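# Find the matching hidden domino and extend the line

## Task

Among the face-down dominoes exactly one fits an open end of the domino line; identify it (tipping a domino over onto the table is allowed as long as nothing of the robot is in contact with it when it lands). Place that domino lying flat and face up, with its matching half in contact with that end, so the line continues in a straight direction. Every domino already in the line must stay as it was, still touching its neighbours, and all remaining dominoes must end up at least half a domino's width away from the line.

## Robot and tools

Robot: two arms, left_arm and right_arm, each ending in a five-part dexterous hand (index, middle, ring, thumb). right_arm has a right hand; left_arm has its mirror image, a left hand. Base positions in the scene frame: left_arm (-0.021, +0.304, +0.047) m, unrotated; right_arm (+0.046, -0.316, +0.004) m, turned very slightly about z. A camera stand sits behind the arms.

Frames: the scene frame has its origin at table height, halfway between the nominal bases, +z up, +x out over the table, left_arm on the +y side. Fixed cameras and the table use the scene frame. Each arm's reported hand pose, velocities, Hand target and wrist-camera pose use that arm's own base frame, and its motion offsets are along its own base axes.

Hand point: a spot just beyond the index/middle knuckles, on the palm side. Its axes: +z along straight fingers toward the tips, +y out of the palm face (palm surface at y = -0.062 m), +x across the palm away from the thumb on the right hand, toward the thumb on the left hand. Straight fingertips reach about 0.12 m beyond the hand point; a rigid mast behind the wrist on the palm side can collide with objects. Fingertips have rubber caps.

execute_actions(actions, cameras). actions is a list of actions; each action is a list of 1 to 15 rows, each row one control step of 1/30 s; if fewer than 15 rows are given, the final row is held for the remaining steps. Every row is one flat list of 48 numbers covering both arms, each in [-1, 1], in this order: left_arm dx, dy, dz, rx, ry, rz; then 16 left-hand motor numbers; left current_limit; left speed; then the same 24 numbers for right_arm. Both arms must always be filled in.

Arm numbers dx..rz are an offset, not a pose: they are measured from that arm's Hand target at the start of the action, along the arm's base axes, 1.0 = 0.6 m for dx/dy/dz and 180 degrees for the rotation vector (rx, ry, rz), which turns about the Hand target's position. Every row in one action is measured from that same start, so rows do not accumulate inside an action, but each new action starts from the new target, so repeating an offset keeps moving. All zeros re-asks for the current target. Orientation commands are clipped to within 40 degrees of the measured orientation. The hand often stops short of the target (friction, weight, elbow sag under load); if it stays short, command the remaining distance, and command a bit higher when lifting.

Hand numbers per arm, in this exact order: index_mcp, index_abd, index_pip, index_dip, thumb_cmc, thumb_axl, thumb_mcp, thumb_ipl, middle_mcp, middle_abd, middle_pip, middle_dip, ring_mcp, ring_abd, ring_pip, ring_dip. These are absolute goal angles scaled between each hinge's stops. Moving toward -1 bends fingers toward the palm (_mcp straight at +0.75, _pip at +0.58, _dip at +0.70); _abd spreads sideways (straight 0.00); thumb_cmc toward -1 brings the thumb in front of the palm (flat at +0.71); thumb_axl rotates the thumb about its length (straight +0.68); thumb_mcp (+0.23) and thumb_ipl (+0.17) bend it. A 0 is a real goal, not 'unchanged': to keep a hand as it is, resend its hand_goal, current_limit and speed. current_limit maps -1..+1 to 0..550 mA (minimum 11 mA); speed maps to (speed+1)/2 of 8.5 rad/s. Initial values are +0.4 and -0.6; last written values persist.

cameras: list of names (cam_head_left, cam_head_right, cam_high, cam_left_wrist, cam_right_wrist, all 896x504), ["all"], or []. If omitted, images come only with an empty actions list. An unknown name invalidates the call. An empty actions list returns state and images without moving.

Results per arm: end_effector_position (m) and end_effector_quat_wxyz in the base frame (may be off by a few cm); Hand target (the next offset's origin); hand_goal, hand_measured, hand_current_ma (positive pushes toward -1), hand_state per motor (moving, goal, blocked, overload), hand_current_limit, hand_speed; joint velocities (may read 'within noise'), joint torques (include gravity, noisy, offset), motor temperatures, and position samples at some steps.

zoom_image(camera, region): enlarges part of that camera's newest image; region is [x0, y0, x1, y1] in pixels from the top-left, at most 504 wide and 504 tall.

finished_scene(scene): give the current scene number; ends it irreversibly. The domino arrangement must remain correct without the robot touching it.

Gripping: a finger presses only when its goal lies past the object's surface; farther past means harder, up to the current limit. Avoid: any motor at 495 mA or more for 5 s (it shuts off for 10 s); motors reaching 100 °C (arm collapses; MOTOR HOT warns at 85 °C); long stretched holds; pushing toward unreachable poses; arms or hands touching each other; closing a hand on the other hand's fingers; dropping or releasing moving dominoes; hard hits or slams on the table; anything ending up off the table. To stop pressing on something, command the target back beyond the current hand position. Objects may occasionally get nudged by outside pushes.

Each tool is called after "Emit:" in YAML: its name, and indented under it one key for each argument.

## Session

Emit:
execute_actions:
  actions: []

Scene clock: 0.00 s.
left_arm: end_effector_position=(+0.7182, -0.0676, +0.1406) hand_goal=(+0.754, +0.000, +0.576, +0.696, +0.714, +0.678, +0.226, +0.168, +0.754, +0.000, +0.576, +0.696, +0.754, +0.000, +0.576, +0.696) hand_measured=(+0.754, +0.000, +0.576, +0.696, +0.714, +0.678, +0.226, +0.168, +0.754, +0.000, +0.576, +0.696, +0.754, +0.000, +0.576, +0.696) hand_current_ma=(+0, +0, +0, +0, +0, +0, +0, +0, +0, +0, +0, +0, +0, +0, +0, +0) hand_state=(goal, goal, goal, goal, goal, goal, goal, goal, goal, goal, goal, goal, goal, goal, goal, goal) hand_current_limit=0.40 hand_speed=-0.60 end_effector_quat_wxyz=(+0.005, +0.210, +0.978, -0.010) | right_arm: end_effector_position=(+0.0420, -0.3865, +0.2829) hand_goal=(+0.754, +0.000, +0.576, +0.696, +0.714, +0.678, +0.226, +0.168, +0.754, +0.000, +0.576, +0.696, +0.754, +0.000, +0.576, +0.696) hand_measured=(+0.754, +0.000, +0.576, +0.696, +0.714, +0.678, +0.226, +0.168, +0.754, +0.000, +0.576, +0.696, +0.754, +0.000, +0.576, +0.696) hand_current_ma=(+0, +0, +0, +0, +0, +0, +0, +0, +0, +0, +0, +0, +0, +0, +0, +0) hand_state=(goal, goal, goal, goal, goal, goal, goal, goal, goal, goal, goal, goal, goal, goal, goal, goal) hand_current_limit=0.40 hand_speed=-0.60 end_effector_quat_wxyz=(+0.358, +0.743, -0.246, +0.509)
Joint positions: left_arm=[-0.211 2.36 2.466 -1.667 0.02 -1.358] | right_arm=[-1.509 0.609 0.441 -0.102 -0.558 1.131]
Joint velocities: within noise
Joint torques (N m): no reading
Motor temperatures (°C): left_arm=[33 33 36 29 29 28] | right_arm=[29 34 30 30 30 26]
Heat: left arm: hottest elbow 36 °C; right arm: hottest shoulder 34 °C.
Hand target: left_arm +0.7223, -0.0685, +0.1409; +0.010, +0.210, +0.978, -0.010 | right_arm +0.0422, -0.3898, +0.3008; +0.370, +0.737, -0.239, +0.513
camera_calibration:
cam_left_wrist: T_world_to_cam=[[0.468683, -0.883314, -0.00963135, -0.425403], [-0.577198, -0.314477, 0.753623, 0.235055], [-0.668714, -0.347651, -0.657237, 0.677182], [0, 0, 0, 1]] pos_world=[0.787894, -0.0664214, 0.263829]
cam_right_wrist: T_world_to_cam=[[-0.718776, -0.363168, -0.592849, 0.094827], [-0.157292, 0.915559, -0.370151, 0.415233], [0.677215, -0.172806, -0.715205, 0.232492], [0, 0, 0, 1]] pos_world=[-0.0239748, -0.305557, 0.376197]

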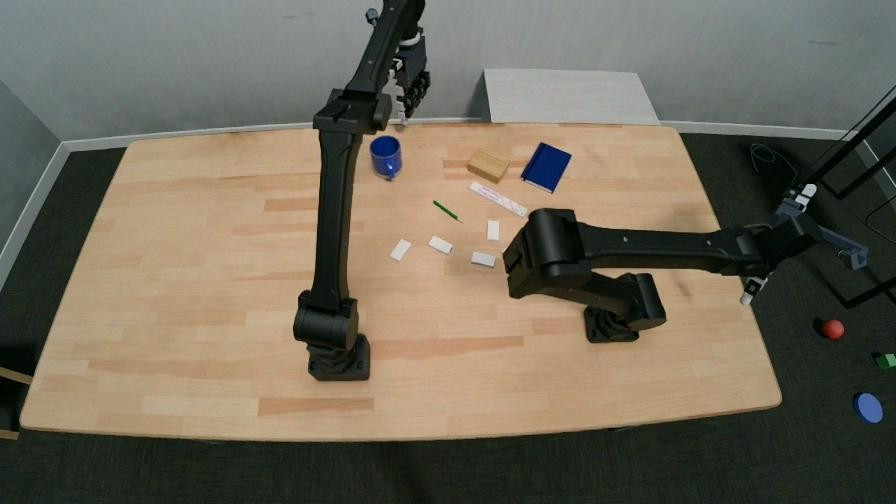

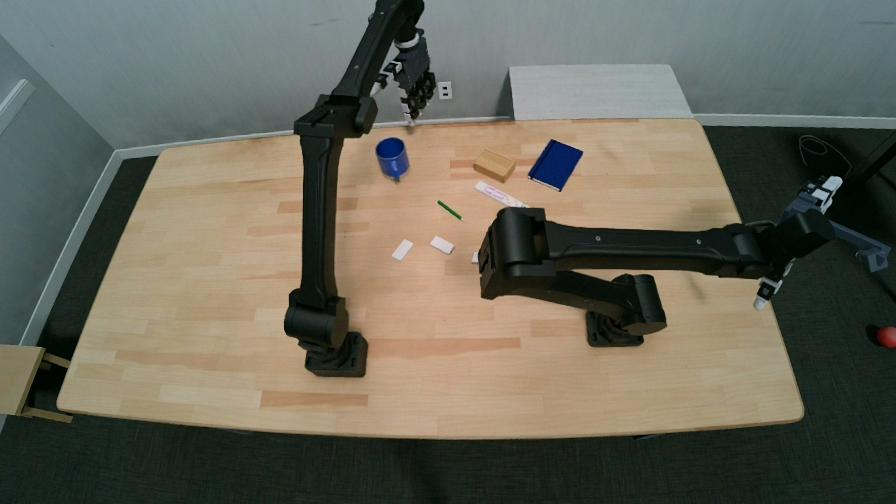

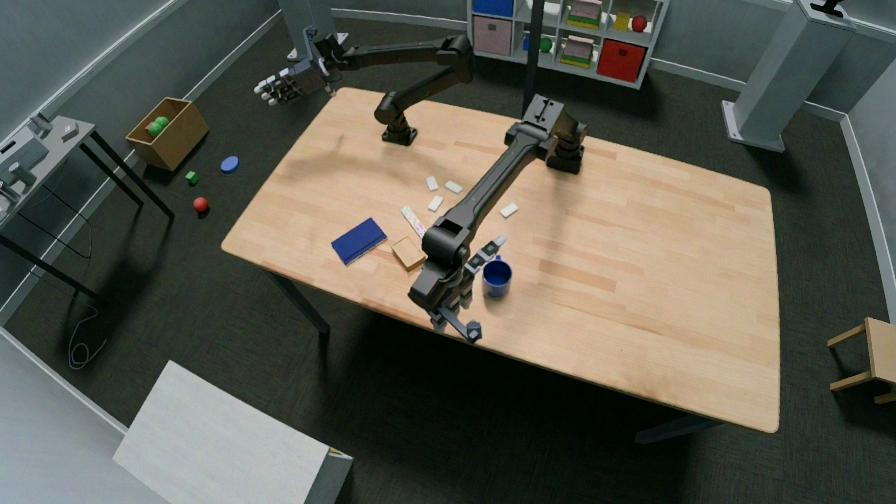

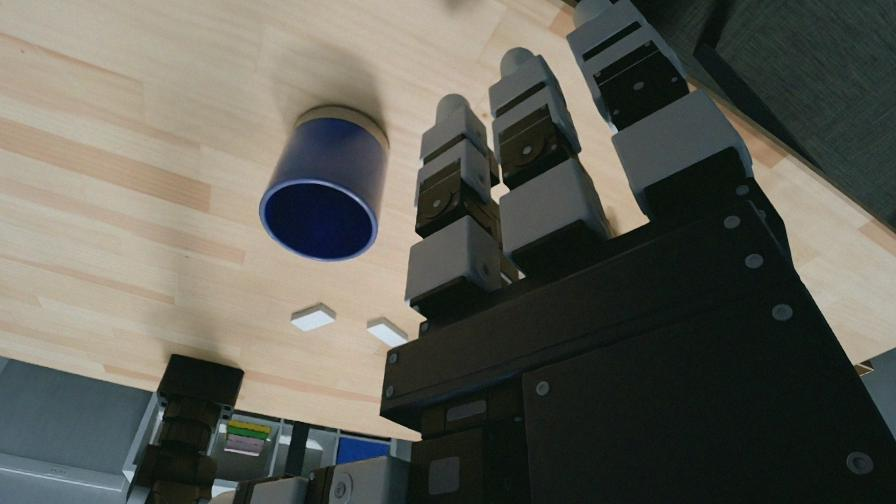

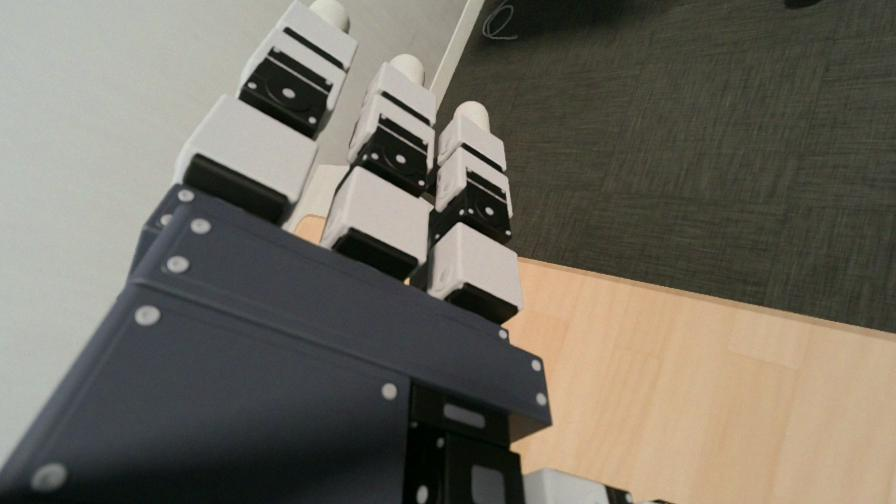

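Emit:
zoom_image:
  camera: "cam_head_left"
  region: [370, 120, 600, 280]

Emit:
zoom_image:
  camera: "cam_head_left"
  region: [460, 170, 540, 225]

Emit:
zoom_image:
  camera: "cam_high"
  region: [380, 160, 540, 280]

Scaled by 2.191 from the camera's 896x504 image, which has a finer 1280x720 frame.

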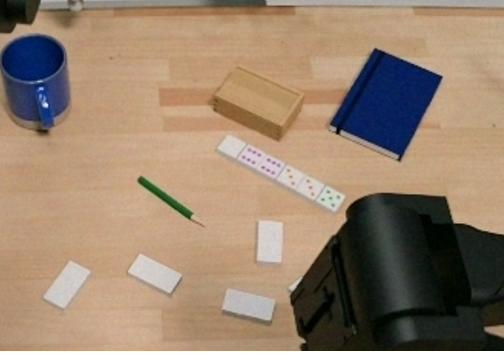

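Scaled by 6.300 from the camera's 896x504 image, which has a finer 1280x720 frame.

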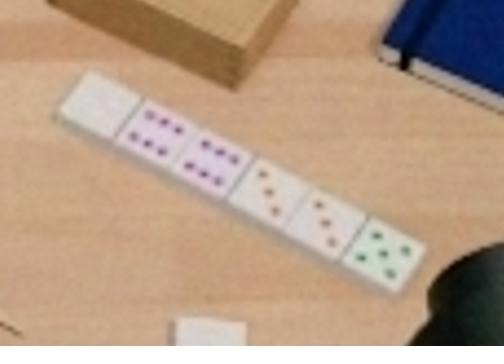

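Scaled by 3.150 from the camera's 896x504 image, which has a finer 1280x720 frame.

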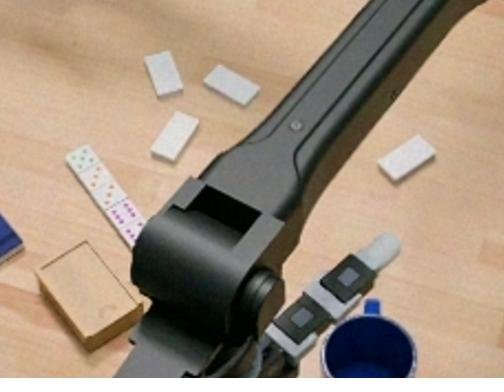

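Emit:
execute_actions:
  actions:
    - [[-0.175,0.017,0.215,0,0,0, 0.754,0,0.576,0.696,0.714,0.678,0.226,0.168,0.754,0,0.576,0.696,0.754,0,0.576,0.696,0.4,-0.6, 0.212,0.045,0,0,0,0.1044, 0.754,0,0.576,0.696,0.714,0.678,0.226,0.168,0.754,0,0.576,0.696,0.754,0,0.576,0.696,0.4,-0.6]]
    - [[-0.088,0.23,0,0,0,0.0744, 0.754,0,0.576,0.696,0.714,0.678,0.226,0.168,0.754,0,0.576,0.696,0.754,0,0.576,0.696,0.4,-0.6, 0.182,0.125,0,0,0,0.1056, 0.754,0,0.576,0.696,0.714,0.678,0.226,0.168,0.754,0,0.576,0.696,0.754,0,0.576,0.696,0.4,-0.6]]
    - [[-0.085,0.197,0,0,0,0.0722, 0.754,0,0.576,0.696,0.714,0.678,0.226,0.168,0.754,0,0.576,0.696,0.754,0,0.576,0.696,0.4,-0.6, 0.131,0.177,0,0,0,0.1056, 0.754,0,0.576,0.696,0.714,0.678,0.226,0.168,0.754,0,0.576,0.696,0.754,0,0.576,0.696,0.4,-0.6]]
  cameras: ["cam_high"]

Scene clock: 7.50 s.
left_arm: end_effector_position=(+0.5068, +0.1978, +0.2613) hand_goal=(+0.754, +0.000, +0.576, +0.696, +0.714, +0.678, +0.226, +0.168, +0.754, +0.000, +0.576, +0.696, +0.754, +0.000, +0.576, +0.696) hand_measured=(+0.752, -0.002, +0.576, +0.696, +0.714, +0.678, +0.222, +0.168, +0.752, -0.002, +0.576, +0.696, +0.752, -0.002, +0.576, +0.696) hand_current_ma=(-1, +0, +0, +0, +0, +0, -3, +0, -1, +0, +0, +0, -1, +0, +0, +0) hand_state=(goal, goal, goal, goal, goal, goal, goal, goal, goal, goal, goal, goal, goal, goal, goal, goal) hand_current_limit=0.40 hand_speed=-0.60 end_effector_quat_wxyz=(-0.003, -0.019, +1.000, -0.010) | right_arm: end_effector_position=(+0.3506, -0.1752, +0.2772) hand_goal=(+0.754, +0.000, +0.576, +0.696, +0.714, +0.678, +0.226, +0.168, +0.754, +0.000, +0.576, +0.696, +0.754, +0.000, +0.576, +0.696) hand_measured=(+0.758, +0.004, +0.576, +0.696, +0.716, +0.678, +0.226, +0.168, +0.758, +0.004, +0.576, +0.696, +0.758, +0.004, +0.576, +0.696) hand_current_ma=(+2, +2, +0, +0, +1, +0, +0, +0, +2, +2, +0, +0, +3, +2, +0, +0) hand_state=(goal, goal, goal, goal, goal, goal, goal, goal, goal, goal, goal, goal, goal, goal, goal, goal) hand_current_limit=0.40 hand_speed=-0.60 end_effector_quat_wxyz=(+0.070, +0.775, +0.141, +0.612)
Joint positions: left_arm=[0.217 1.777 1.838 -1.641 0.018 -1.392] | right_arm=[-0.508 0.628 0.441 -0.099 -0.555 1.123]
Joint torques (N m): left_arm=[0.09 -12.45 10 0.5 0.04 -0.11] | right_arm=[-0.03 0.62 15.01 3.47 -0.13 0.12]
Heat: left arm: hottest elbow 37 °C; right arm: hottest shoulder 34 °C.
Hand target: left_arm +0.5134, +0.1980, +0.2697; +0.012, -0.018, +1.000, -0.007 | right_arm +0.3572, -0.1816, +0.3008; +0.081, +0.762, +0.141, +0.627
Off the commanded pose: left_arm 0.011 m, 2 deg | right_arm 0.025 m, 3 deg.
Step readings (end_effector_position of left_arm | right_arm):
0: (+0.7182, -0.0676, +0.1406) | (+0.0420, -0.3865, +0.2829)
1: (+0.7139, -0.0664, +0.1420) | (+0.0518, -0.3849, +0.2831)
2: (+0.6987, -0.0628, +0.1431) | (+0.0714, -0.3811, +0.2832)
4: (+0.6654, -0.0557, +0.1587) | (+0.1226, -0.3672, +0.2844)
8: (+0.6298, -0.0495, +0.2352) | (+0.1772, -0.3467, +0.2814)
15: (+0.6084, -0.0488, +0.3208) | (+0.1681, -0.3540, +0.2763)
16: (+0.6055, -0.0429, +0.3174) | (+0.1759, -0.3497, +0.2768)
17: (+0.5975, -0.0373, +0.3077) | (+0.1938, -0.3391, +0.2777)
19: (+0.5801, -0.0028, +0.2877) | (+0.2369, -0.3086, +0.2809)
23: (+0.5592, +0.0797, +0.2610) | (+0.2809, -0.2710, +0.2804)
30: (+0.5558, +0.1001, +0.2623) | (+0.2745, -0.2796, +0.2771)
31: (+0.5539, +0.1020, +0.2611) | (+0.2803, -0.2730, +0.2776)
32: (+0.5496, +0.1022, +0.2573) | (+0.2938, -0.2572, +0.2783)
34: (+0.5344, +0.1264, +0.2547) | (+0.3247, -0.2145, +0.2812)
38: (+0.5083, +0.1947, +0.2608) | (+0.3538, -0.1648, +0.2804)
45: (+0.5011, +0.2121, +0.2616) | (+0.3507, -0.1751, +0.2772)
Images, in order (width x height): cam_high 896x504.

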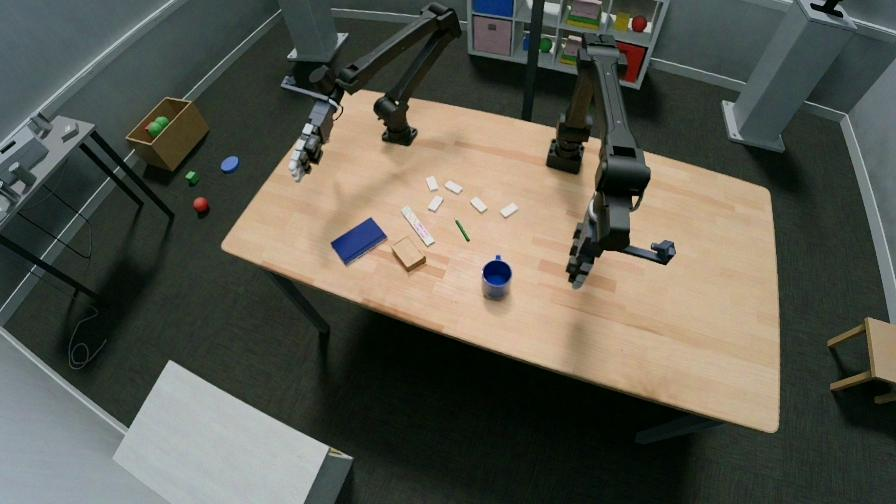

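Emit:
zoom_image:
  camera: "cam_high"
  region: [390, 160, 540, 280]

Emit:
zoom_image:
  camera: "cam_high"
  region: [395, 200, 445, 250]

Scaled by 3.360 from the camera's 896x504 image, which has a finer 1280x720 frame.

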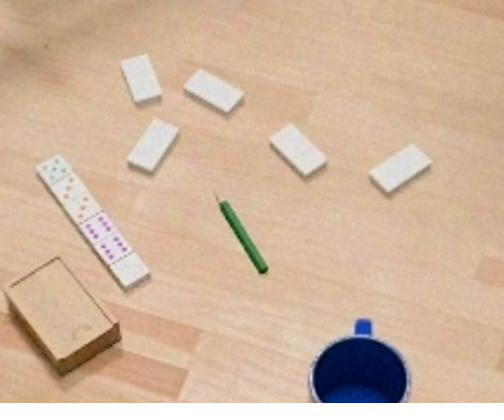

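Scaled by 10.080 from the camera's 896x504 image, which has a finer 1280x720 frame.

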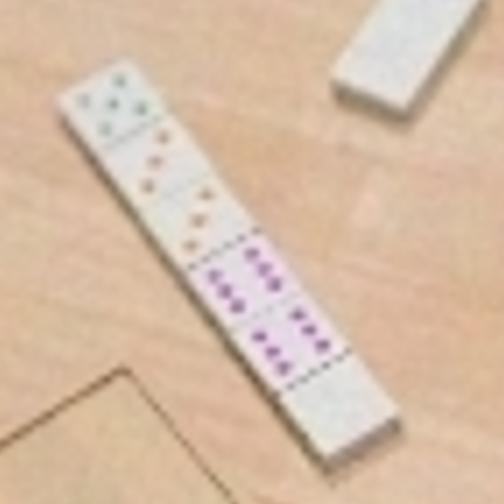

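Emit:
execute_actions:
  actions:
    - [[-0.096,0.184,0,0,0,0.0722, 0.754,0,0.576,0.696,0.714,0.678,0.226,0.168,0.754,0,0.576,0.696,0.754,0,0.576,0.696,0.4,-0.6, -0.0055,0.183,0,-0.0701,0.0910,0.0798, 0.754,0.2,0.576,0.696,0.714,0.678,0.226,0.168,0.754,-0.2,0.576,0.696,1,0,-1,-0.17,0.4,-0.6]]
    - [[-0.135,0.158,0,0,0,0.0722, 0.754,0,0.576,0.696,0.714,0.678,0.226,0.168,0.754,0,0.576,0.696,0.754,0,0.576,0.696,0.4,-0.6, -0.0055,0.183,0,-0.0701,0.0910,0.0798, 0.754,0.2,0.576,0.696,0.714,0.678,0.226,0.168,0.754,-0.2,0.576,0.696,1,0,-1,-0.17,0.4,-0.6]]
    - [[-0.167,0.123,0,0,0,0.0722, 0.754,0,0.576,0.696,0.714,0.678,0.226,0.168,0.754,0,0.576,0.696,0.754,0,0.576,0.696,0.4,-0.6, -0.0055,0.183,-0.03,-0.0701,0.0910,0.0798, 0.754,0.2,0.576,0.696,0.714,0.678,0.226,0.168,0.754,-0.2,0.576,0.696,1,0,-1,-0.17,0.4,-0.6]]
    - [[0,0,0,0,0,0, 0.754,0,0.576,0.696,0.714,0.678,0.226,0.168,0.754,0,0.576,0.696,0.754,0,0.576,0.696,0.4,-0.6, -0.0055,0.183,-0.03,-0.0701,0.0910,0.0798, 0.754,0.2,0.576,0.696,0.714,0.678,0.226,0.168,0.754,-0.2,0.576,0.696,1,0,-1,-0.17,0.4,-0.6]]
  cameras: ["cam_high","cam_right_wrist","cam_head_left"]

Scene clock: 11.27 s.
left_arm: end_effector_position=(+0.2679, +0.4695, +0.2618) hand_goal=(+0.754, +0.000, +0.576, +0.696, +0.714, +0.678, +0.226, +0.168, +0.754, +0.000, +0.576, +0.696, +0.754, +0.000, +0.576, +0.696) hand_measured=(+0.752, -0.002, +0.576, +0.696, +0.714, +0.678, +0.222, +0.168, +0.750, -0.002, +0.576, +0.696, +0.750, -0.002, +0.576, +0.696) hand_current_ma=(-1, +0, +0, +0, +0, +0, -3, +0, -1, +0, +0, +0, -1, +0, +0, +0) hand_state=(goal, goal, goal, goal, goal, goal, goal, goal, goal, goal, goal, goal, goal, goal, goal, goal) hand_current_limit=0.40 hand_speed=-0.60 end_effector_quat_wxyz=(+0.002, -0.353, +0.935, -0.009) | right_arm: end_effector_position=(+0.3383, +0.2530, +0.2448) hand_goal=(+0.754, +0.200, +0.576, +0.696, +0.714, +0.678, +0.226, +0.168, +0.754, -0.200, +0.576, +0.696, +1.000, +0.000, -1.000, -0.170) hand_measured=(+0.754, +0.200, +0.576, +0.696, +0.716, +0.678, +0.222, +0.168, +0.754, -0.198, +0.576, +0.696, +1.000, +0.002, -0.992, -0.168) hand_current_ma=(+0, +0, +0, +0, +0, +0, -3, +0, +0, +0, +0, +0, +0, +1, +5, +1) hand_state=(goal, goal, goal, goal, goal, goal, goal, goal, goal, goal, goal, goal, goal, goal, goal, goal) hand_current_limit=0.40 hand_speed=-0.60 end_effector_quat_wxyz=(+0.001, +0.710, +0.704, -0.019)
Joint positions: left_arm=[0.896 1.766 1.823 -1.634 0.018 -1.397] | right_arm=[0.83 1.344 1.289 -1.553 0 0.837]
Joint torques (N m): left_arm=[0.62 -11.46 11.33 0.2 0.03 -0.07] | right_arm=[0.03 -9.29 13.3 -0.58 0.18 0.02]
Heat: left arm: hottest elbow 37 °C; right arm: hottest shoulder 34 °C.
Hand target: left_arm +0.2747, +0.4770, +0.2698; +0.014, -0.351, +0.936, -0.003 | right_arm +0.3439, +0.2577, +0.2649; +0.000, +0.707, +0.707, +0.000
Off the commanded pose: left_arm 0.013 m, 2 deg | right_arm 0.021 m, 2 deg.
Step readings (end_effector_position of left_arm | right_arm):
0: (+0.5068, +0.1978, +0.2613) | (+0.3506, -0.1752, +0.2772)
1: (+0.5042, +0.2033, +0.2611) | (+0.3502, -0.1705, +0.2737)
2: (+0.5001, +0.2088, +0.2596) | (+0.3484, -0.1582, +0.2689)
4: (+0.4845, +0.2400, +0.2600) | (+0.3465, -0.1170, +0.2591)
8: (+0.4432, +0.3104, +0.2614) | (+0.3427, -0.0664, +0.2525)
15: (+0.4376, +0.3182, +0.2613) | (+0.3462, -0.0678, +0.2710)
16: (+0.4366, +0.3195, +0.2611) | (+0.3444, -0.0662, +0.2710)
17: (+0.4354, +0.3201, +0.2599) | (+0.3386, -0.0574, +0.2688)
19: (+0.4182, +0.3423, +0.2603) | (+0.3349, -0.0134, +0.2669)
23: (+0.3668, +0.3975, +0.2615) | (+0.3406, +0.0475, +0.2762)
30: (+0.3548, +0.4082, +0.2615) | (+0.3459, +0.0400, +0.2741)
31: (+0.3530, +0.4096, +0.2616) | (+0.3444, +0.0419, +0.2735)
32: (+0.3513, +0.4104, +0.2606) | (+0.3381, +0.0513, +0.2730)
34: (+0.3295, +0.4282, +0.2609) | (+0.3320, +0.1000, +0.2703)
38: (+0.2673, +0.4700, +0.2621) | (+0.3392, +0.1616, +0.2618)
45: (+0.2543, +0.4771, +0.2621) | (+0.3423, +0.1469, +0.2561)
46: (+0.2576, +0.4753, +0.2621) | (+0.3400, +0.1512, +0.2566)
47: (+0.2605, +0.4737, +0.2620) | (+0.3329, +0.1603, +0.2576)
49: (+0.2652, +0.4711, +0.2619) | (+0.3271, +0.2054, +0.2616)
53: (+0.2679, +0.4695, +0.2618) | (+0.3361, +0.2690, +0.2505)
60: (+0.2679, +0.4695, +0.2618) | (+0.3387, +0.2545, +0.2430)
camera_calibration:
cam_right_wrist: T_world_to_cam=[[0.577731, -0.816206, 0.00596829, 0.0469533], [-0.543142, -0.378971, 0.749252, 0.0462817], [-0.609282, -0.436107, -0.662259, 0.604042], [0, 0, 0, 1]] pos_world=[0.366043, 0.31929, 0.365075]
Images, in order (width x height): cam_head_left 896x504, cam_high 896x504, cam_right_wrist 896x504.

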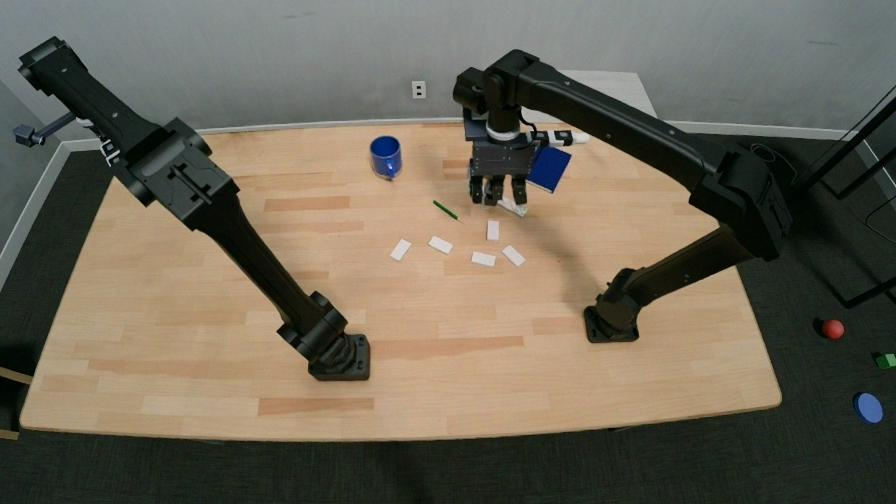

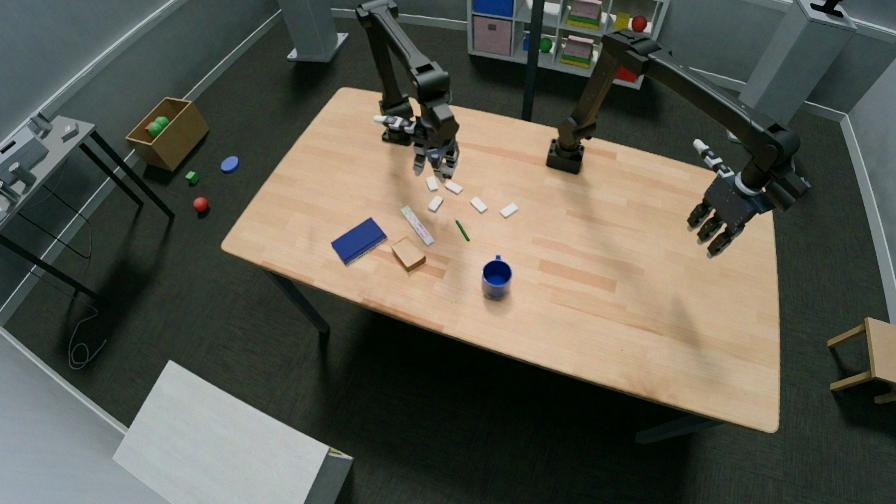

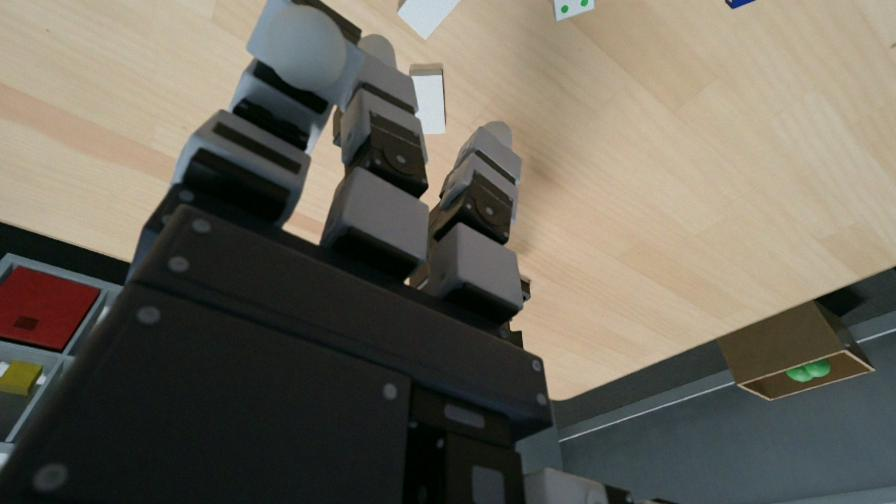

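Emit:
execute_actions:
  actions:
    - [[0,0,0,0,0,0, 0.754,0,0.576,0.696,0.714,0.678,0.226,0.168,0.754,0,0.576,0.696,0.754,0,0.576,0.696,0.4,-0.6, -0.0065,0.009,-0.16,0,0,0, 0.754,0.2,0.576,0.696,0.714,0.678,0.226,0.168,0.754,-0.2,0.576,0.696,1,0,-1,-0.17,0.4,-0.6]]
  cameras: ["cam_right_wrist"]

Emit:
zoom_image:
  camera: "cam_right_wrist"
  region: [370, 0, 550, 140]

Scene clock: 12.47 s.
left_arm: end_effector_position=(+0.2679, +0.4695, +0.2618) hand_goal=(+0.754, +0.000, +0.576, +0.696, +0.714, +0.678, +0.226, +0.168, +0.754, +0.000, +0.576, +0.696, +0.754, +0.000, +0.576, +0.696) hand_measured=(+0.752, -0.002, +0.576, +0.696, +0.714, +0.678, +0.222, +0.168, +0.750, -0.002, +0.576, +0.696, +0.750, -0.002, +0.576, +0.696) hand_current_ma=(-1, +0, +0, +0, +0, +0, -3, +0, -1, +0, +0, +0, -1, +0, +0, +0) hand_state=(goal, goal, goal, goal, goal, goal, goal, goal, goal, goal, goal, goal, goal, goal, goal, goal) hand_current_limit=0.40 hand_speed=-0.60 end_effector_quat_wxyz=(+0.002, -0.353, +0.935, -0.009) | right_arm: end_effector_position=(+0.3384, +0.2565, +0.1657) hand_goal=(+0.754, +0.200, +0.576, +0.696, +0.714, +0.678, +0.226, +0.168, +0.754, -0.200, +0.576, +0.696, +1.000, +0.000, -1.000, -0.170) hand_measured=(+0.752, +0.200, +0.576, +0.696, +0.714, +0.678, +0.222, +0.168, +0.752, -0.198, +0.576, +0.696, +0.998, +0.002, -0.994, -0.168) hand_current_ma=(+0, +0, +0, +0, +0, +0, -2, +0, +0, +0, +0, +0, +0, +1, +3, +1) hand_state=(goal, goal, goal, goal, goal, goal, goal, goal, goal, goal, goal, goal, goal, goal, goal, goal) hand_current_limit=0.40 hand_speed=-0.60 end_effector_quat_wxyz=(+0.000, +0.708, +0.706, -0.010)
Joint positions: left_arm=[0.896 1.766 1.823 -1.634 0.018 -1.397] | right_arm=[0.835 1.372 1.104 -1.322 -0.001 0.837]
Joint torques (N m): left_arm=[0.5 -11.58 11.32 0.21 0.03 -0.07] | right_arm=[1.49 -8.7 10.11 0.42 0.22 0.16]
Motor temperatures (°C): left_arm=[33 35 38 29 29 28] | right_arm=[29 34 35 31 30 26]
Heat: left arm: hottest elbow 38 °C; right arm: hottest elbow 35 °C.
Hand target: left_arm +0.2747, +0.4770, +0.2698; +0.014, -0.351, +0.936, -0.003 | right_arm +0.3401, +0.2630, +0.1689; +0.000, +0.707, +0.707, +0.000
Off the commanded pose: left_arm 0.013 m, 2 deg | right_arm 0.007 m, 1 deg.
Step readings (end_effector_position of left_arm | right_arm):
0: (+0.2679, +0.4695, +0.2618) | (+0.3383, +0.2530, +0.2448)
1: (+0.2679, +0.4695, +0.2618) | (+0.3380, +0.2529, +0.2368)
2: (+0.2679, +0.4695, +0.2618) | (+0.3416, +0.2576, +0.2304)
4: (+0.2679, +0.4695, +0.2618) | (+0.3411, +0.2579, +0.2052)
8: (+0.2679, +0.4695, +0.2618) | (+0.3351, +0.2529, +0.1691)
15: (+0.2679, +0.4695, +0.2618) | (+0.3384, +0.2565, +0.1657)
camera_calibration:
cam_right_wrist: T_world_to_cam=[[0.581722, -0.813387, 0.000608971, 0.0489825], [-0.549527, -0.392461, 0.73756, 0.114426], [-0.599683, -0.429389, -0.675281, 0.550393], [0, 0, 0, 1]] pos_world=[0.364448, 0.321083, 0.287244]
Images, in order (width x height): cam_right_wrist 896x504.

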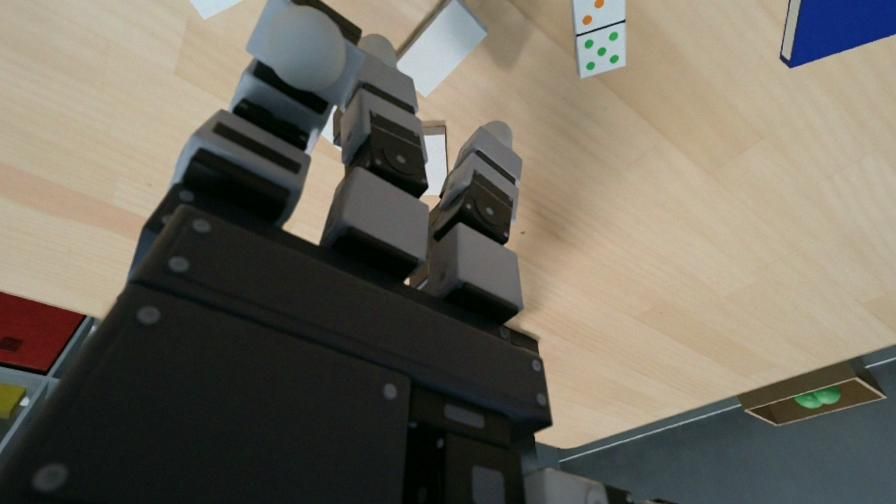

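Scaled by 2.800 from the camera's 896x504 image, which has a finer 1280x720 frame.

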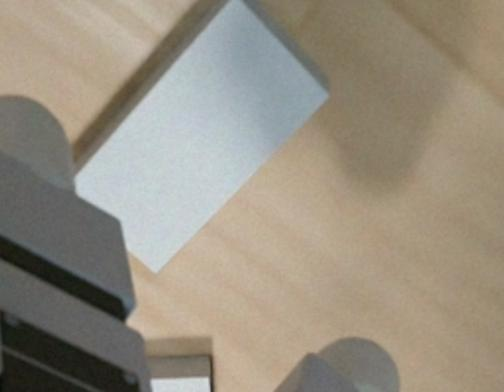

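Emit:
execute_actions:
  actions:
    - [[0,0,0,0,0,0, 0.754,0,0.576,0.696,0.714,0.678,0.226,0.168,0.754,0,0.576,0.696,0.754,0,0.576,0.696,0.4,-0.6, 0.0177,-0.0025,-0.03,0,0,-0.039, 0.754,0.2,0.576,0.696,0.714,0.678,0.226,0.168,0.754,-0.2,0.576,0.696,1,0,-1,-0.17,0.4,-0.6]]
  cameras: ["cam_right_wrist"]

Emit:
zoom_image:
  camera: "cam_right_wrist"
  region: [370, 0, 550, 140]

Scene clock: 14.23 s.
left_arm: end_effector_position=(+0.2679, +0.4695, +0.2618) hand_goal=(+0.754, +0.000, +0.576, +0.696, +0.714, +0.678, +0.226, +0.168, +0.754, +0.000, +0.576, +0.696, +0.754, +0.000, +0.576, +0.696) hand_measured=(+0.752, -0.002, +0.576, +0.696, +0.714, +0.678, +0.222, +0.168, +0.750, -0.002, +0.576, +0.696, +0.750, -0.002, +0.576, +0.696) hand_current_ma=(-1, +0, +0, +0, +0, +0, -3, +0, -1, +0, +0, +0, -1, +0, +0, +0) hand_state=(goal, goal, goal, goal, goal, goal, goal, goal, goal, goal, goal, goal, goal, goal, goal, goal) hand_current_limit=0.40 hand_speed=-0.60 end_effector_quat_wxyz=(+0.002, -0.353, +0.935, -0.009) | right_arm: end_effector_position=(+0.3442, +0.2573, +0.1515) hand_goal=(+0.754, +0.200, +0.576, +0.696, +0.714, +0.678, +0.226, +0.168, +0.754, -0.200, +0.576, +0.696, +1.000, +0.000, -1.000, -0.170) hand_measured=(+0.752, +0.200, +0.576, +0.696, +0.714, +0.678, +0.222, +0.168, +0.754, -0.198, +0.576, +0.696, +1.000, +0.002, -0.994, -0.168) hand_current_ma=(+0, +0, +0, +0, +0, +0, -2, +0, +0, +0, +0, +0, +0, +1, +3, +1) hand_state=(goal, goal, goal, goal, goal, goal, goal, goal, goal, goal, goal, goal, goal, goal, goal, goal) hand_current_limit=0.40 hand_speed=-0.60 end_effector_quat_wxyz=(+0.000, +0.744, +0.668, -0.005)
Joint positions: left_arm=[0.896 1.766 1.823 -1.634 0.018 -1.397] | right_arm=[0.835 1.412 1.104 -1.274 -0.002 0.943]
Joint torques (N m): left_arm=[0.67 -11.52 11.37 0.23 0.02 -0.07] | right_arm=[0.26 -7.65 10.67 0.54 0.23 0.2]
Heat: left arm: hottest elbow 38 °C; right arm: hottest elbow 35 °C.
Hand target: left_arm +0.2747, +0.4770, +0.2698; +0.014, -0.351, +0.936, -0.003 | right_arm +0.3506, +0.2615, +0.1508; +0.000, +0.749, +0.662, +0.000
Off the commanded pose: left_arm 0.013 m, 2 deg | right_arm 0.008 m, 1 deg.
Step readings (end_effector_position of left_arm | right_arm):
0: (+0.2679, +0.4695, +0.2618) | (+0.3384, +0.2565, +0.1657)
1: (+0.2679, +0.4695, +0.2618) | (+0.3390, +0.2564, +0.1650)
2: (+0.2679, +0.4695, +0.2618) | (+0.3404, +0.2571, +0.1644)
4: (+0.2679, +0.4695, +0.2618) | (+0.3437, +0.2593, +0.1607)
8: (+0.2679, +0.4695, +0.2618) | (+0.3447, +0.2590, +0.1527)
15: (+0.2679, +0.4695, +0.2618) | (+0.3443, +0.2577, +0.1515)
camera_calibration:
cam_right_wrist: T_world_to_cam=[[0.491992, -0.8706, -0.000386541, 0.0920874], [-0.593051, -0.335469, 0.73195, 0.129517], [-0.637365, -0.359884, -0.681358, 0.540677], [0, 0, 0, 1]] pos_world=[0.376113, 0.318201, 0.27363]
Images, in order (width x height): cam_right_wrist 896x504.

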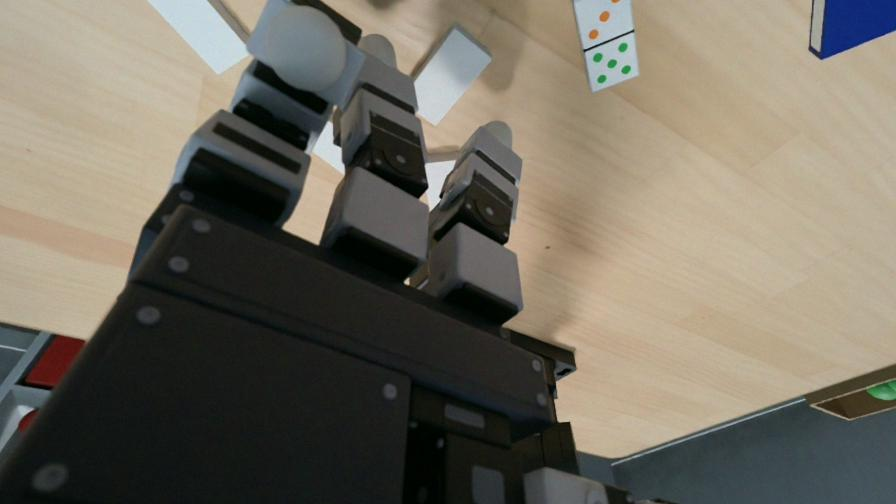

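Scaled by 2.800 from the camera's 896x504 image, which has a finer 1280x720 frame.

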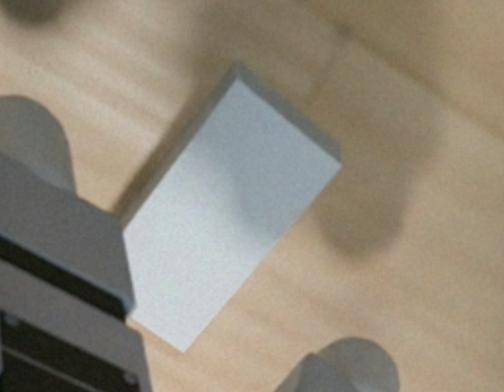

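Emit:
execute_actions:
  actions:
    - [[0,0,0,0,0,0, 0.754,0,0.576,0.696,0.714,0.678,0.226,0.168,0.754,0,0.576,0.696,0.754,0,0.576,0.696,0.4,-0.6, 0.006,0,-0.045,0,0,0, 0.754,0.15,0.576,0.696,0.714,0.678,0.226,0.168,0.754,-0.15,0.576,0.696,1,0,-1,-0.17,0.3,-0.8]]
  cameras: ["cam_right_wrist"]

Emit:
zoom_image:
  camera: "cam_right_wrist"
  region: [370, 0, 550, 140]

Scene clock: 15.30 s.
left_arm: end_effector_position=(+0.2679, +0.4695, +0.2618) hand_goal=(+0.754, +0.000, +0.576, +0.696, +0.714, +0.678, +0.226, +0.168, +0.754, +0.000, +0.576, +0.696, +0.754, +0.000, +0.576, +0.696) hand_measured=(+0.752, -0.002, +0.576, +0.696, +0.714, +0.678, +0.222, +0.168, +0.750, -0.002, +0.576, +0.696, +0.750, -0.002, +0.576, +0.696) hand_current_ma=(-1, +0, +0, +0, +0, +0, -3, +0, -1, +0, +0, +0, -1, +0, +0, +0) hand_state=(goal, goal, goal, goal, goal, goal, goal, goal, goal, goal, goal, goal, goal, goal, goal, goal) hand_current_limit=0.40 hand_speed=-0.60 end_effector_quat_wxyz=(+0.002, -0.353, +0.935, -0.009) | right_arm: end_effector_position=(+0.3518, +0.2653, +0.1349) hand_goal=(+0.754, +0.150, +0.576, +0.696, +0.714, +0.678, +0.226, +0.168, +0.754, -0.150, +0.576, +0.696, +1.000, +0.000, -1.000, -0.170) hand_measured=(+0.754, +0.152, +0.576, +0.696, +0.714, +0.678, +0.222, +0.168, +0.754, -0.152, +0.576, +0.696, +1.000, +0.002, -0.994, -0.168) hand_current_ma=(+0, +1, +0, +0, +0, +0, -2, +0, +0, -1, +0, +0, +0, +1, +3, +1) hand_state=(goal, goal, goal, goal, goal, goal, goal, goal, goal, goal, goal, goal, goal, goal, goal, goal) hand_current_limit=0.30 hand_speed=-0.80 end_effector_quat_wxyz=(-0.002, +0.745, +0.667, +0.007)
Joint positions: left_arm=[0.896 1.766 1.823 -1.634 0.018 -1.397] | right_arm=[0.834 1.44 1.085 -1.202 -0.002 0.944]
Joint torques (N m): left_arm=[0.67 -11.34 11.37 0.27 0.03 -0.07] | right_arm=[-0.21 -8.35 8.5 0.68 0.24 0.17]
Heat: left arm: hottest elbow 38 °C; right arm: hottest elbow 35 °C.
Hand target: left_arm +0.2747, +0.4770, +0.2698; +0.014, -0.351, +0.936, -0.003 | right_arm +0.3542, +0.2616, +0.1238; +0.000, +0.749, +0.663, +0.000
Off the commanded pose: left_arm 0.013 m, 2 deg | right_arm 0.012 m, 1 deg.
Step readings (end_effector_position of left_arm | right_arm):
0: (+0.2679, +0.4695, +0.2618) | (+0.3442, +0.2573, +0.1515)
1: (+0.2679, +0.4695, +0.2618) | (+0.3447, +0.2580, +0.1505)
2: (+0.2679, +0.4695, +0.2618) | (+0.3472, +0.2607, +0.1491)
4: (+0.2679, +0.4695, +0.2618) | (+0.3505, +0.2641, +0.1449)
8: (+0.2679, +0.4695, +0.2618) | (+0.3521, +0.2656, +0.1367)
15: (+0.2679, +0.4695, +0.2618) | (+0.3518, +0.2653, +0.1349)
camera_calibration:
cam_right_wrist: T_world_to_cam=[[0.491085, -0.871073, -0.00823044, 0.096681], [-0.60549, -0.34812, 0.715678, 0.158837], [-0.626272, -0.346475, -0.698382, 0.531899], [0, 0, 0, 1]] pos_world=[0.38181, 0.323801, 0.258589]
Images, in order (width x height): cam_right_wrist 896x504.

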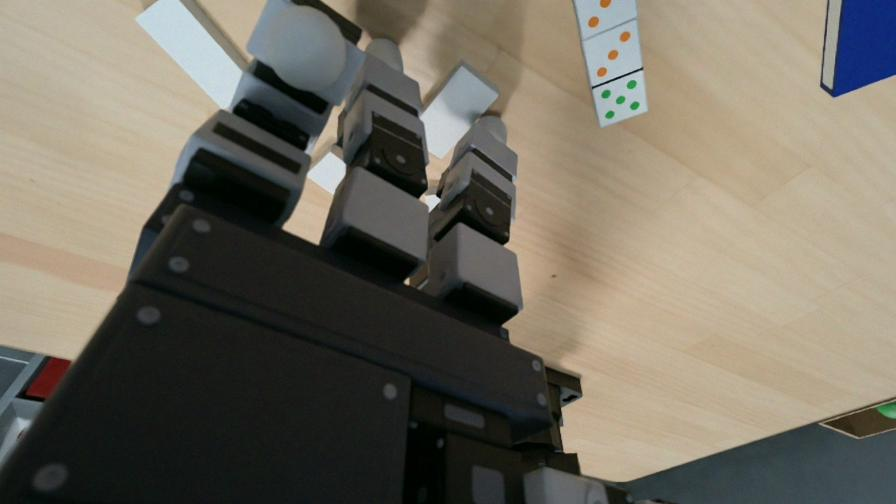

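Scaled by 2.800 from the camera's 896x504 image, which has a finer 1280x720 frame.

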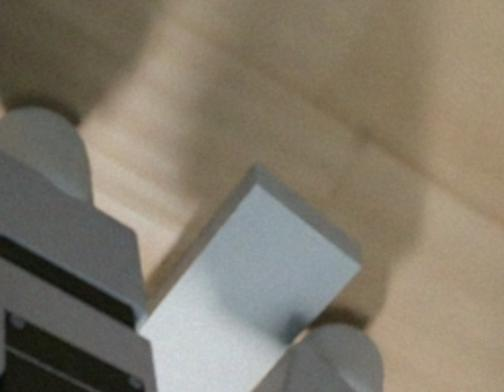

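Emit:
execute_actions:
  actions:
    - [[0,0,0,0,0,0, 0.754,0,0.576,0.696,0.714,0.678,0.226,0.168,0.754,0,0.576,0.696,0.754,0,0.576,0.696,0.4,-0.6, -0.012,-0.022,0.025,0,0,0, 0.754,0.22,0.576,0.696,0.714,0.678,0.226,0.168,0.754,-0.2,0.576,0.696,1,0,-1,-0.17,0.3,-0.7]]
  cameras: ["cam_right_wrist"]

Emit:
zoom_image:
  camera: "cam_right_wrist"
  region: [370, 0, 550, 140]

Scene clock: 16.30 s.
left_arm: end_effector_position=(+0.2679, +0.4695, +0.2618) hand_goal=(+0.754, +0.000, +0.576, +0.696, +0.714, +0.678, +0.226, +0.168, +0.754, +0.000, +0.576, +0.696, +0.754, +0.000, +0.576, +0.696) hand_measured=(+0.752, -0.002, +0.576, +0.696, +0.714, +0.678, +0.222, +0.168, +0.750, -0.002, +0.576, +0.696, +0.750, -0.002, +0.576, +0.696) hand_current_ma=(-1, +0, +0, +0, +0, +0, -3, +0, -1, +0, +0, +0, -1, +0, +0, +0) hand_state=(goal, goal, goal, goal, goal, goal, goal, goal, goal, goal, goal, goal, goal, goal, goal, goal) hand_current_limit=0.40 hand_speed=-0.60 end_effector_quat_wxyz=(+0.002, -0.353, +0.935, -0.009) | right_arm: end_effector_position=(+0.3497, +0.2558, +0.1369) hand_goal=(+0.754, +0.220, +0.576, +0.696, +0.714, +0.678, +0.226, +0.168, +0.754, -0.200, +0.576, +0.696, +1.000, +0.000, -1.000, -0.170) hand_measured=(+0.754, +0.216, +0.576, +0.696, +0.714, +0.678, +0.222, +0.168, +0.754, -0.194, +0.576, +0.696, +1.000, +0.002, -0.994, -0.168) hand_current_ma=(+0, -2, +0, +0, +0, +0, -2, +0, +0, +2, +0, +0, +0, +1, +3, +1) hand_state=(goal, goal, goal, goal, goal, goal, goal, goal, goal, goal, goal, goal, goal, goal, goal, goal) hand_current_limit=0.30 hand_speed=-0.70 end_effector_quat_wxyz=(-0.001, +0.749, +0.663, +0.003)
Joint positions: left_arm=[0.896 1.766 1.823 -1.634 0.018 -1.397] | right_arm=[0.823 1.424 1.074 -1.216 -0.001 0.944]
Joint torques (N m): left_arm=[0.67 -11.46 11.36 0.2 0.03 -0.06] | right_arm=[-0.03 -10.52 8.34 -0.43 0.24 0.09]
Heat: left arm: hottest elbow 38 °C; right arm: hottest elbow 35 °C.
Hand target: left_arm +0.2747, +0.4770, +0.2698; +0.014, -0.351, +0.936, -0.003 | right_arm +0.3471, +0.2484, +0.1388; +0.000, +0.749, +0.662, +0.000
Off the commanded pose: left_arm 0.013 m, 2 deg | right_arm 0.008 m, 0 deg.
Step readings (end_effector_position of left_arm | right_arm):
0: (+0.2679, +0.4695, +0.2618) | (+0.3518, +0.2653, +0.1349)
1: (+0.2679, +0.4695, +0.2618) | (+0.3516, +0.2646, +0.1349)
2: (+0.2679, +0.4695, +0.2618) | (+0.3516, +0.2628, +0.1348)
4: (+0.2679, +0.4695, +0.2618) | (+0.3500, +0.2595, +0.1350)
8: (+0.2679, +0.4695, +0.2618) | (+0.3493, +0.2563, +0.1365)
15: (+0.2679, +0.4695, +0.2618) | (+0.3497, +0.2558, +0.1369)
camera_calibration:
cam_right_wrist: T_world_to_cam=[[0.48139, -0.87649, -0.00534829, 0.0939629], [-0.605595, -0.337007, 0.720889, 0.149259], [-0.633654, -0.34379, -0.69303, 0.529845], [0, 0, 0, 1]] pos_world=[0.380897, 0.314814, 0.260102]
Images, in order (width x height): cam_right_wrist 896x504.

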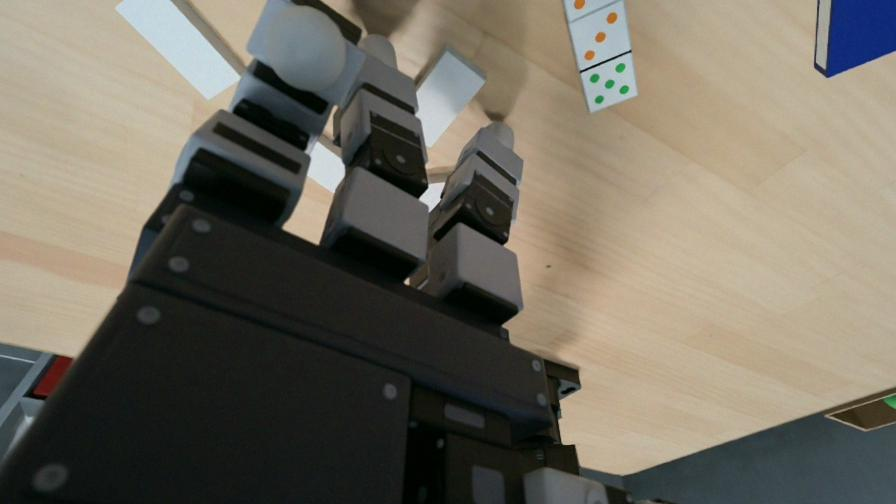

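Scaled by 2.800 from the camera's 896x504 image, which has a finer 1280x720 frame.

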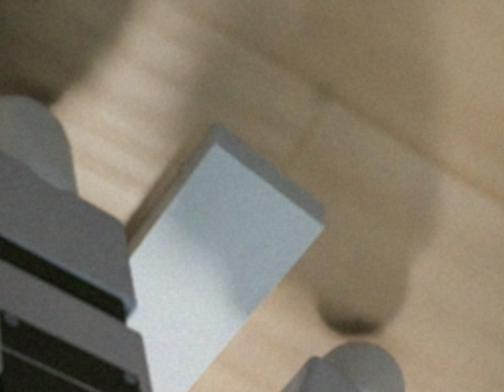

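Emit:
execute_actions:
  actions:
    - [[0,0,0,0,0,0, 0.754,0,0.576,0.696,0.714,0.678,0.226,0.168,0.754,0,0.576,0.696,0.754,0,0.576,0.696,0.4,-0.6, -0.005,0.006,-0.026,0,0,0, 0.754,0.15,0.576,0.696,0.714,0.678,0.226,0.168,0.754,-0.15,0.576,0.696,1,0,-1,-0.17,0.3,-0.7]]
  cameras: ["cam_right_wrist"]

Emit:
zoom_image:
  camera: "cam_right_wrist"
  region: [370, 0, 550, 140]

Scene clock: 17.27 s.
left_arm: end_effector_position=(+0.2679, +0.4695, +0.2618) hand_goal=(+0.754, +0.000, +0.576, +0.696, +0.714, +0.678, +0.226, +0.168, +0.754, +0.000, +0.576, +0.696, +0.754, +0.000, +0.576, +0.696) hand_measured=(+0.752, -0.002, +0.576, +0.696, +0.714, +0.678, +0.222, +0.168, +0.750, -0.002, +0.576, +0.696, +0.750, -0.002, +0.576, +0.696) hand_current_ma=(-1, +0, +0, +0, +0, +0, -3, +0, -1, +0, +0, +0, -1, +0, +0, +0) hand_state=(goal, goal, goal, goal, goal, goal, goal, goal, goal, goal, goal, goal, goal, goal, goal, goal) hand_current_limit=0.40 hand_speed=-0.60 end_effector_quat_wxyz=(+0.002, -0.353, +0.935, -0.009) | right_arm: end_effector_position=(+0.3459, +0.2518, +0.1272) hand_goal=(+0.754, +0.150, +0.576, +0.696, +0.714, +0.678, +0.226, +0.168, +0.754, -0.150, +0.576, +0.696, +1.000, +0.000, -1.000, -0.170) hand_measured=(+0.754, +0.152, +0.576, +0.696, +0.714, +0.678, +0.222, +0.168, +0.752, -0.154, +0.574, +0.696, +1.000, +0.002, -0.994, -0.168) hand_current_ma=(+0, +1, +0, +0, +0, +0, -2, +0, -1, -1, +0, +0, +0, +1, +3, +1) hand_state=(goal, goal, goal, goal, goal, goal, goal, goal, goal, goal, goal, goal, goal, goal, goal, goal) hand_current_limit=0.30 hand_speed=-0.70 end_effector_quat_wxyz=(-0.001, +0.749, +0.663, -0.001)
Joint positions: left_arm=[0.896 1.766 1.823 -1.634 0.018 -1.397] | right_arm=[0.823 1.424 1.048 -1.196 -0.001 0.944]
Joint torques (N m): left_arm=[0.62 -11.52 11.37 0.23 0.03 -0.06] | right_arm=[0.85 -8.88 8.24 0.55 0.22 0.17]
Heat: left arm: hottest elbow 38 °C; right arm: hottest elbow 35 °C.
Hand target: left_arm +0.2747, +0.4770, +0.2698; +0.014, -0.351, +0.936, -0.003 | right_arm +0.3441, +0.2520, +0.1232; +0.000, +0.749, +0.662, +0.000
Off the commanded pose: left_arm 0.013 m, 2 deg | right_arm 0.004 m, 0 deg.
Step readings (end_effector_position of left_arm | right_arm):
0: (+0.2679, +0.4695, +0.2618) | (+0.3497, +0.2558, +0.1369)
1: (+0.2679, +0.4695, +0.2618) | (+0.3493, +0.2554, +0.1358)
2: (+0.2679, +0.4695, +0.2618) | (+0.3494, +0.2555, +0.1344)
4: (+0.2679, +0.4695, +0.2618) | (+0.3479, +0.2539, +0.1306)
8: (+0.2679, +0.4695, +0.2618) | (+0.3458, +0.2516, +0.1271)
15: (+0.2679, +0.4695, +0.2618) | (+0.3459, +0.2518, +0.1272)
camera_calibration:
cam_right_wrist: T_world_to_cam=[[0.481342, -0.876528, -0.00299733, 0.0918632], [-0.601804, -0.332961, 0.725926, 0.149702], [-0.637293, -0.347615, -0.687766, 0.520834], [0, 0, 0, 1]] pos_world=[0.377797, 0.311415, 0.249815]
Images, in order (width x height): cam_right_wrist 896x504.

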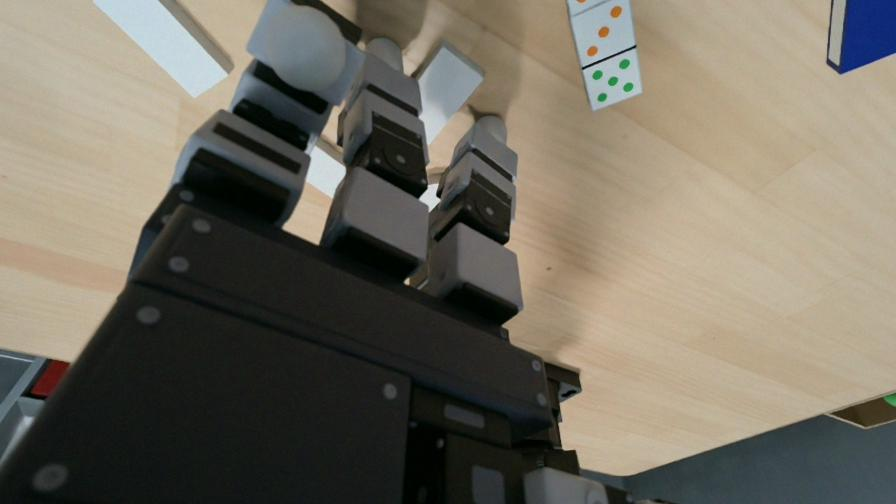

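Scaled by 2.800 from the camera's 896x504 image, which has a finer 1280x720 frame.

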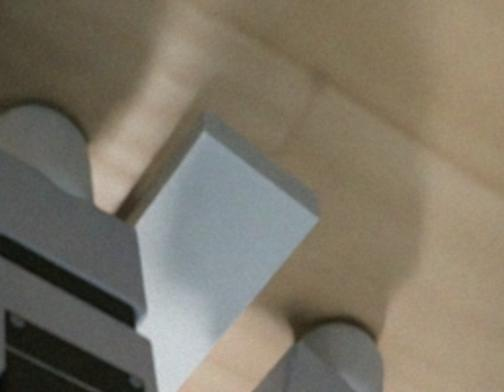

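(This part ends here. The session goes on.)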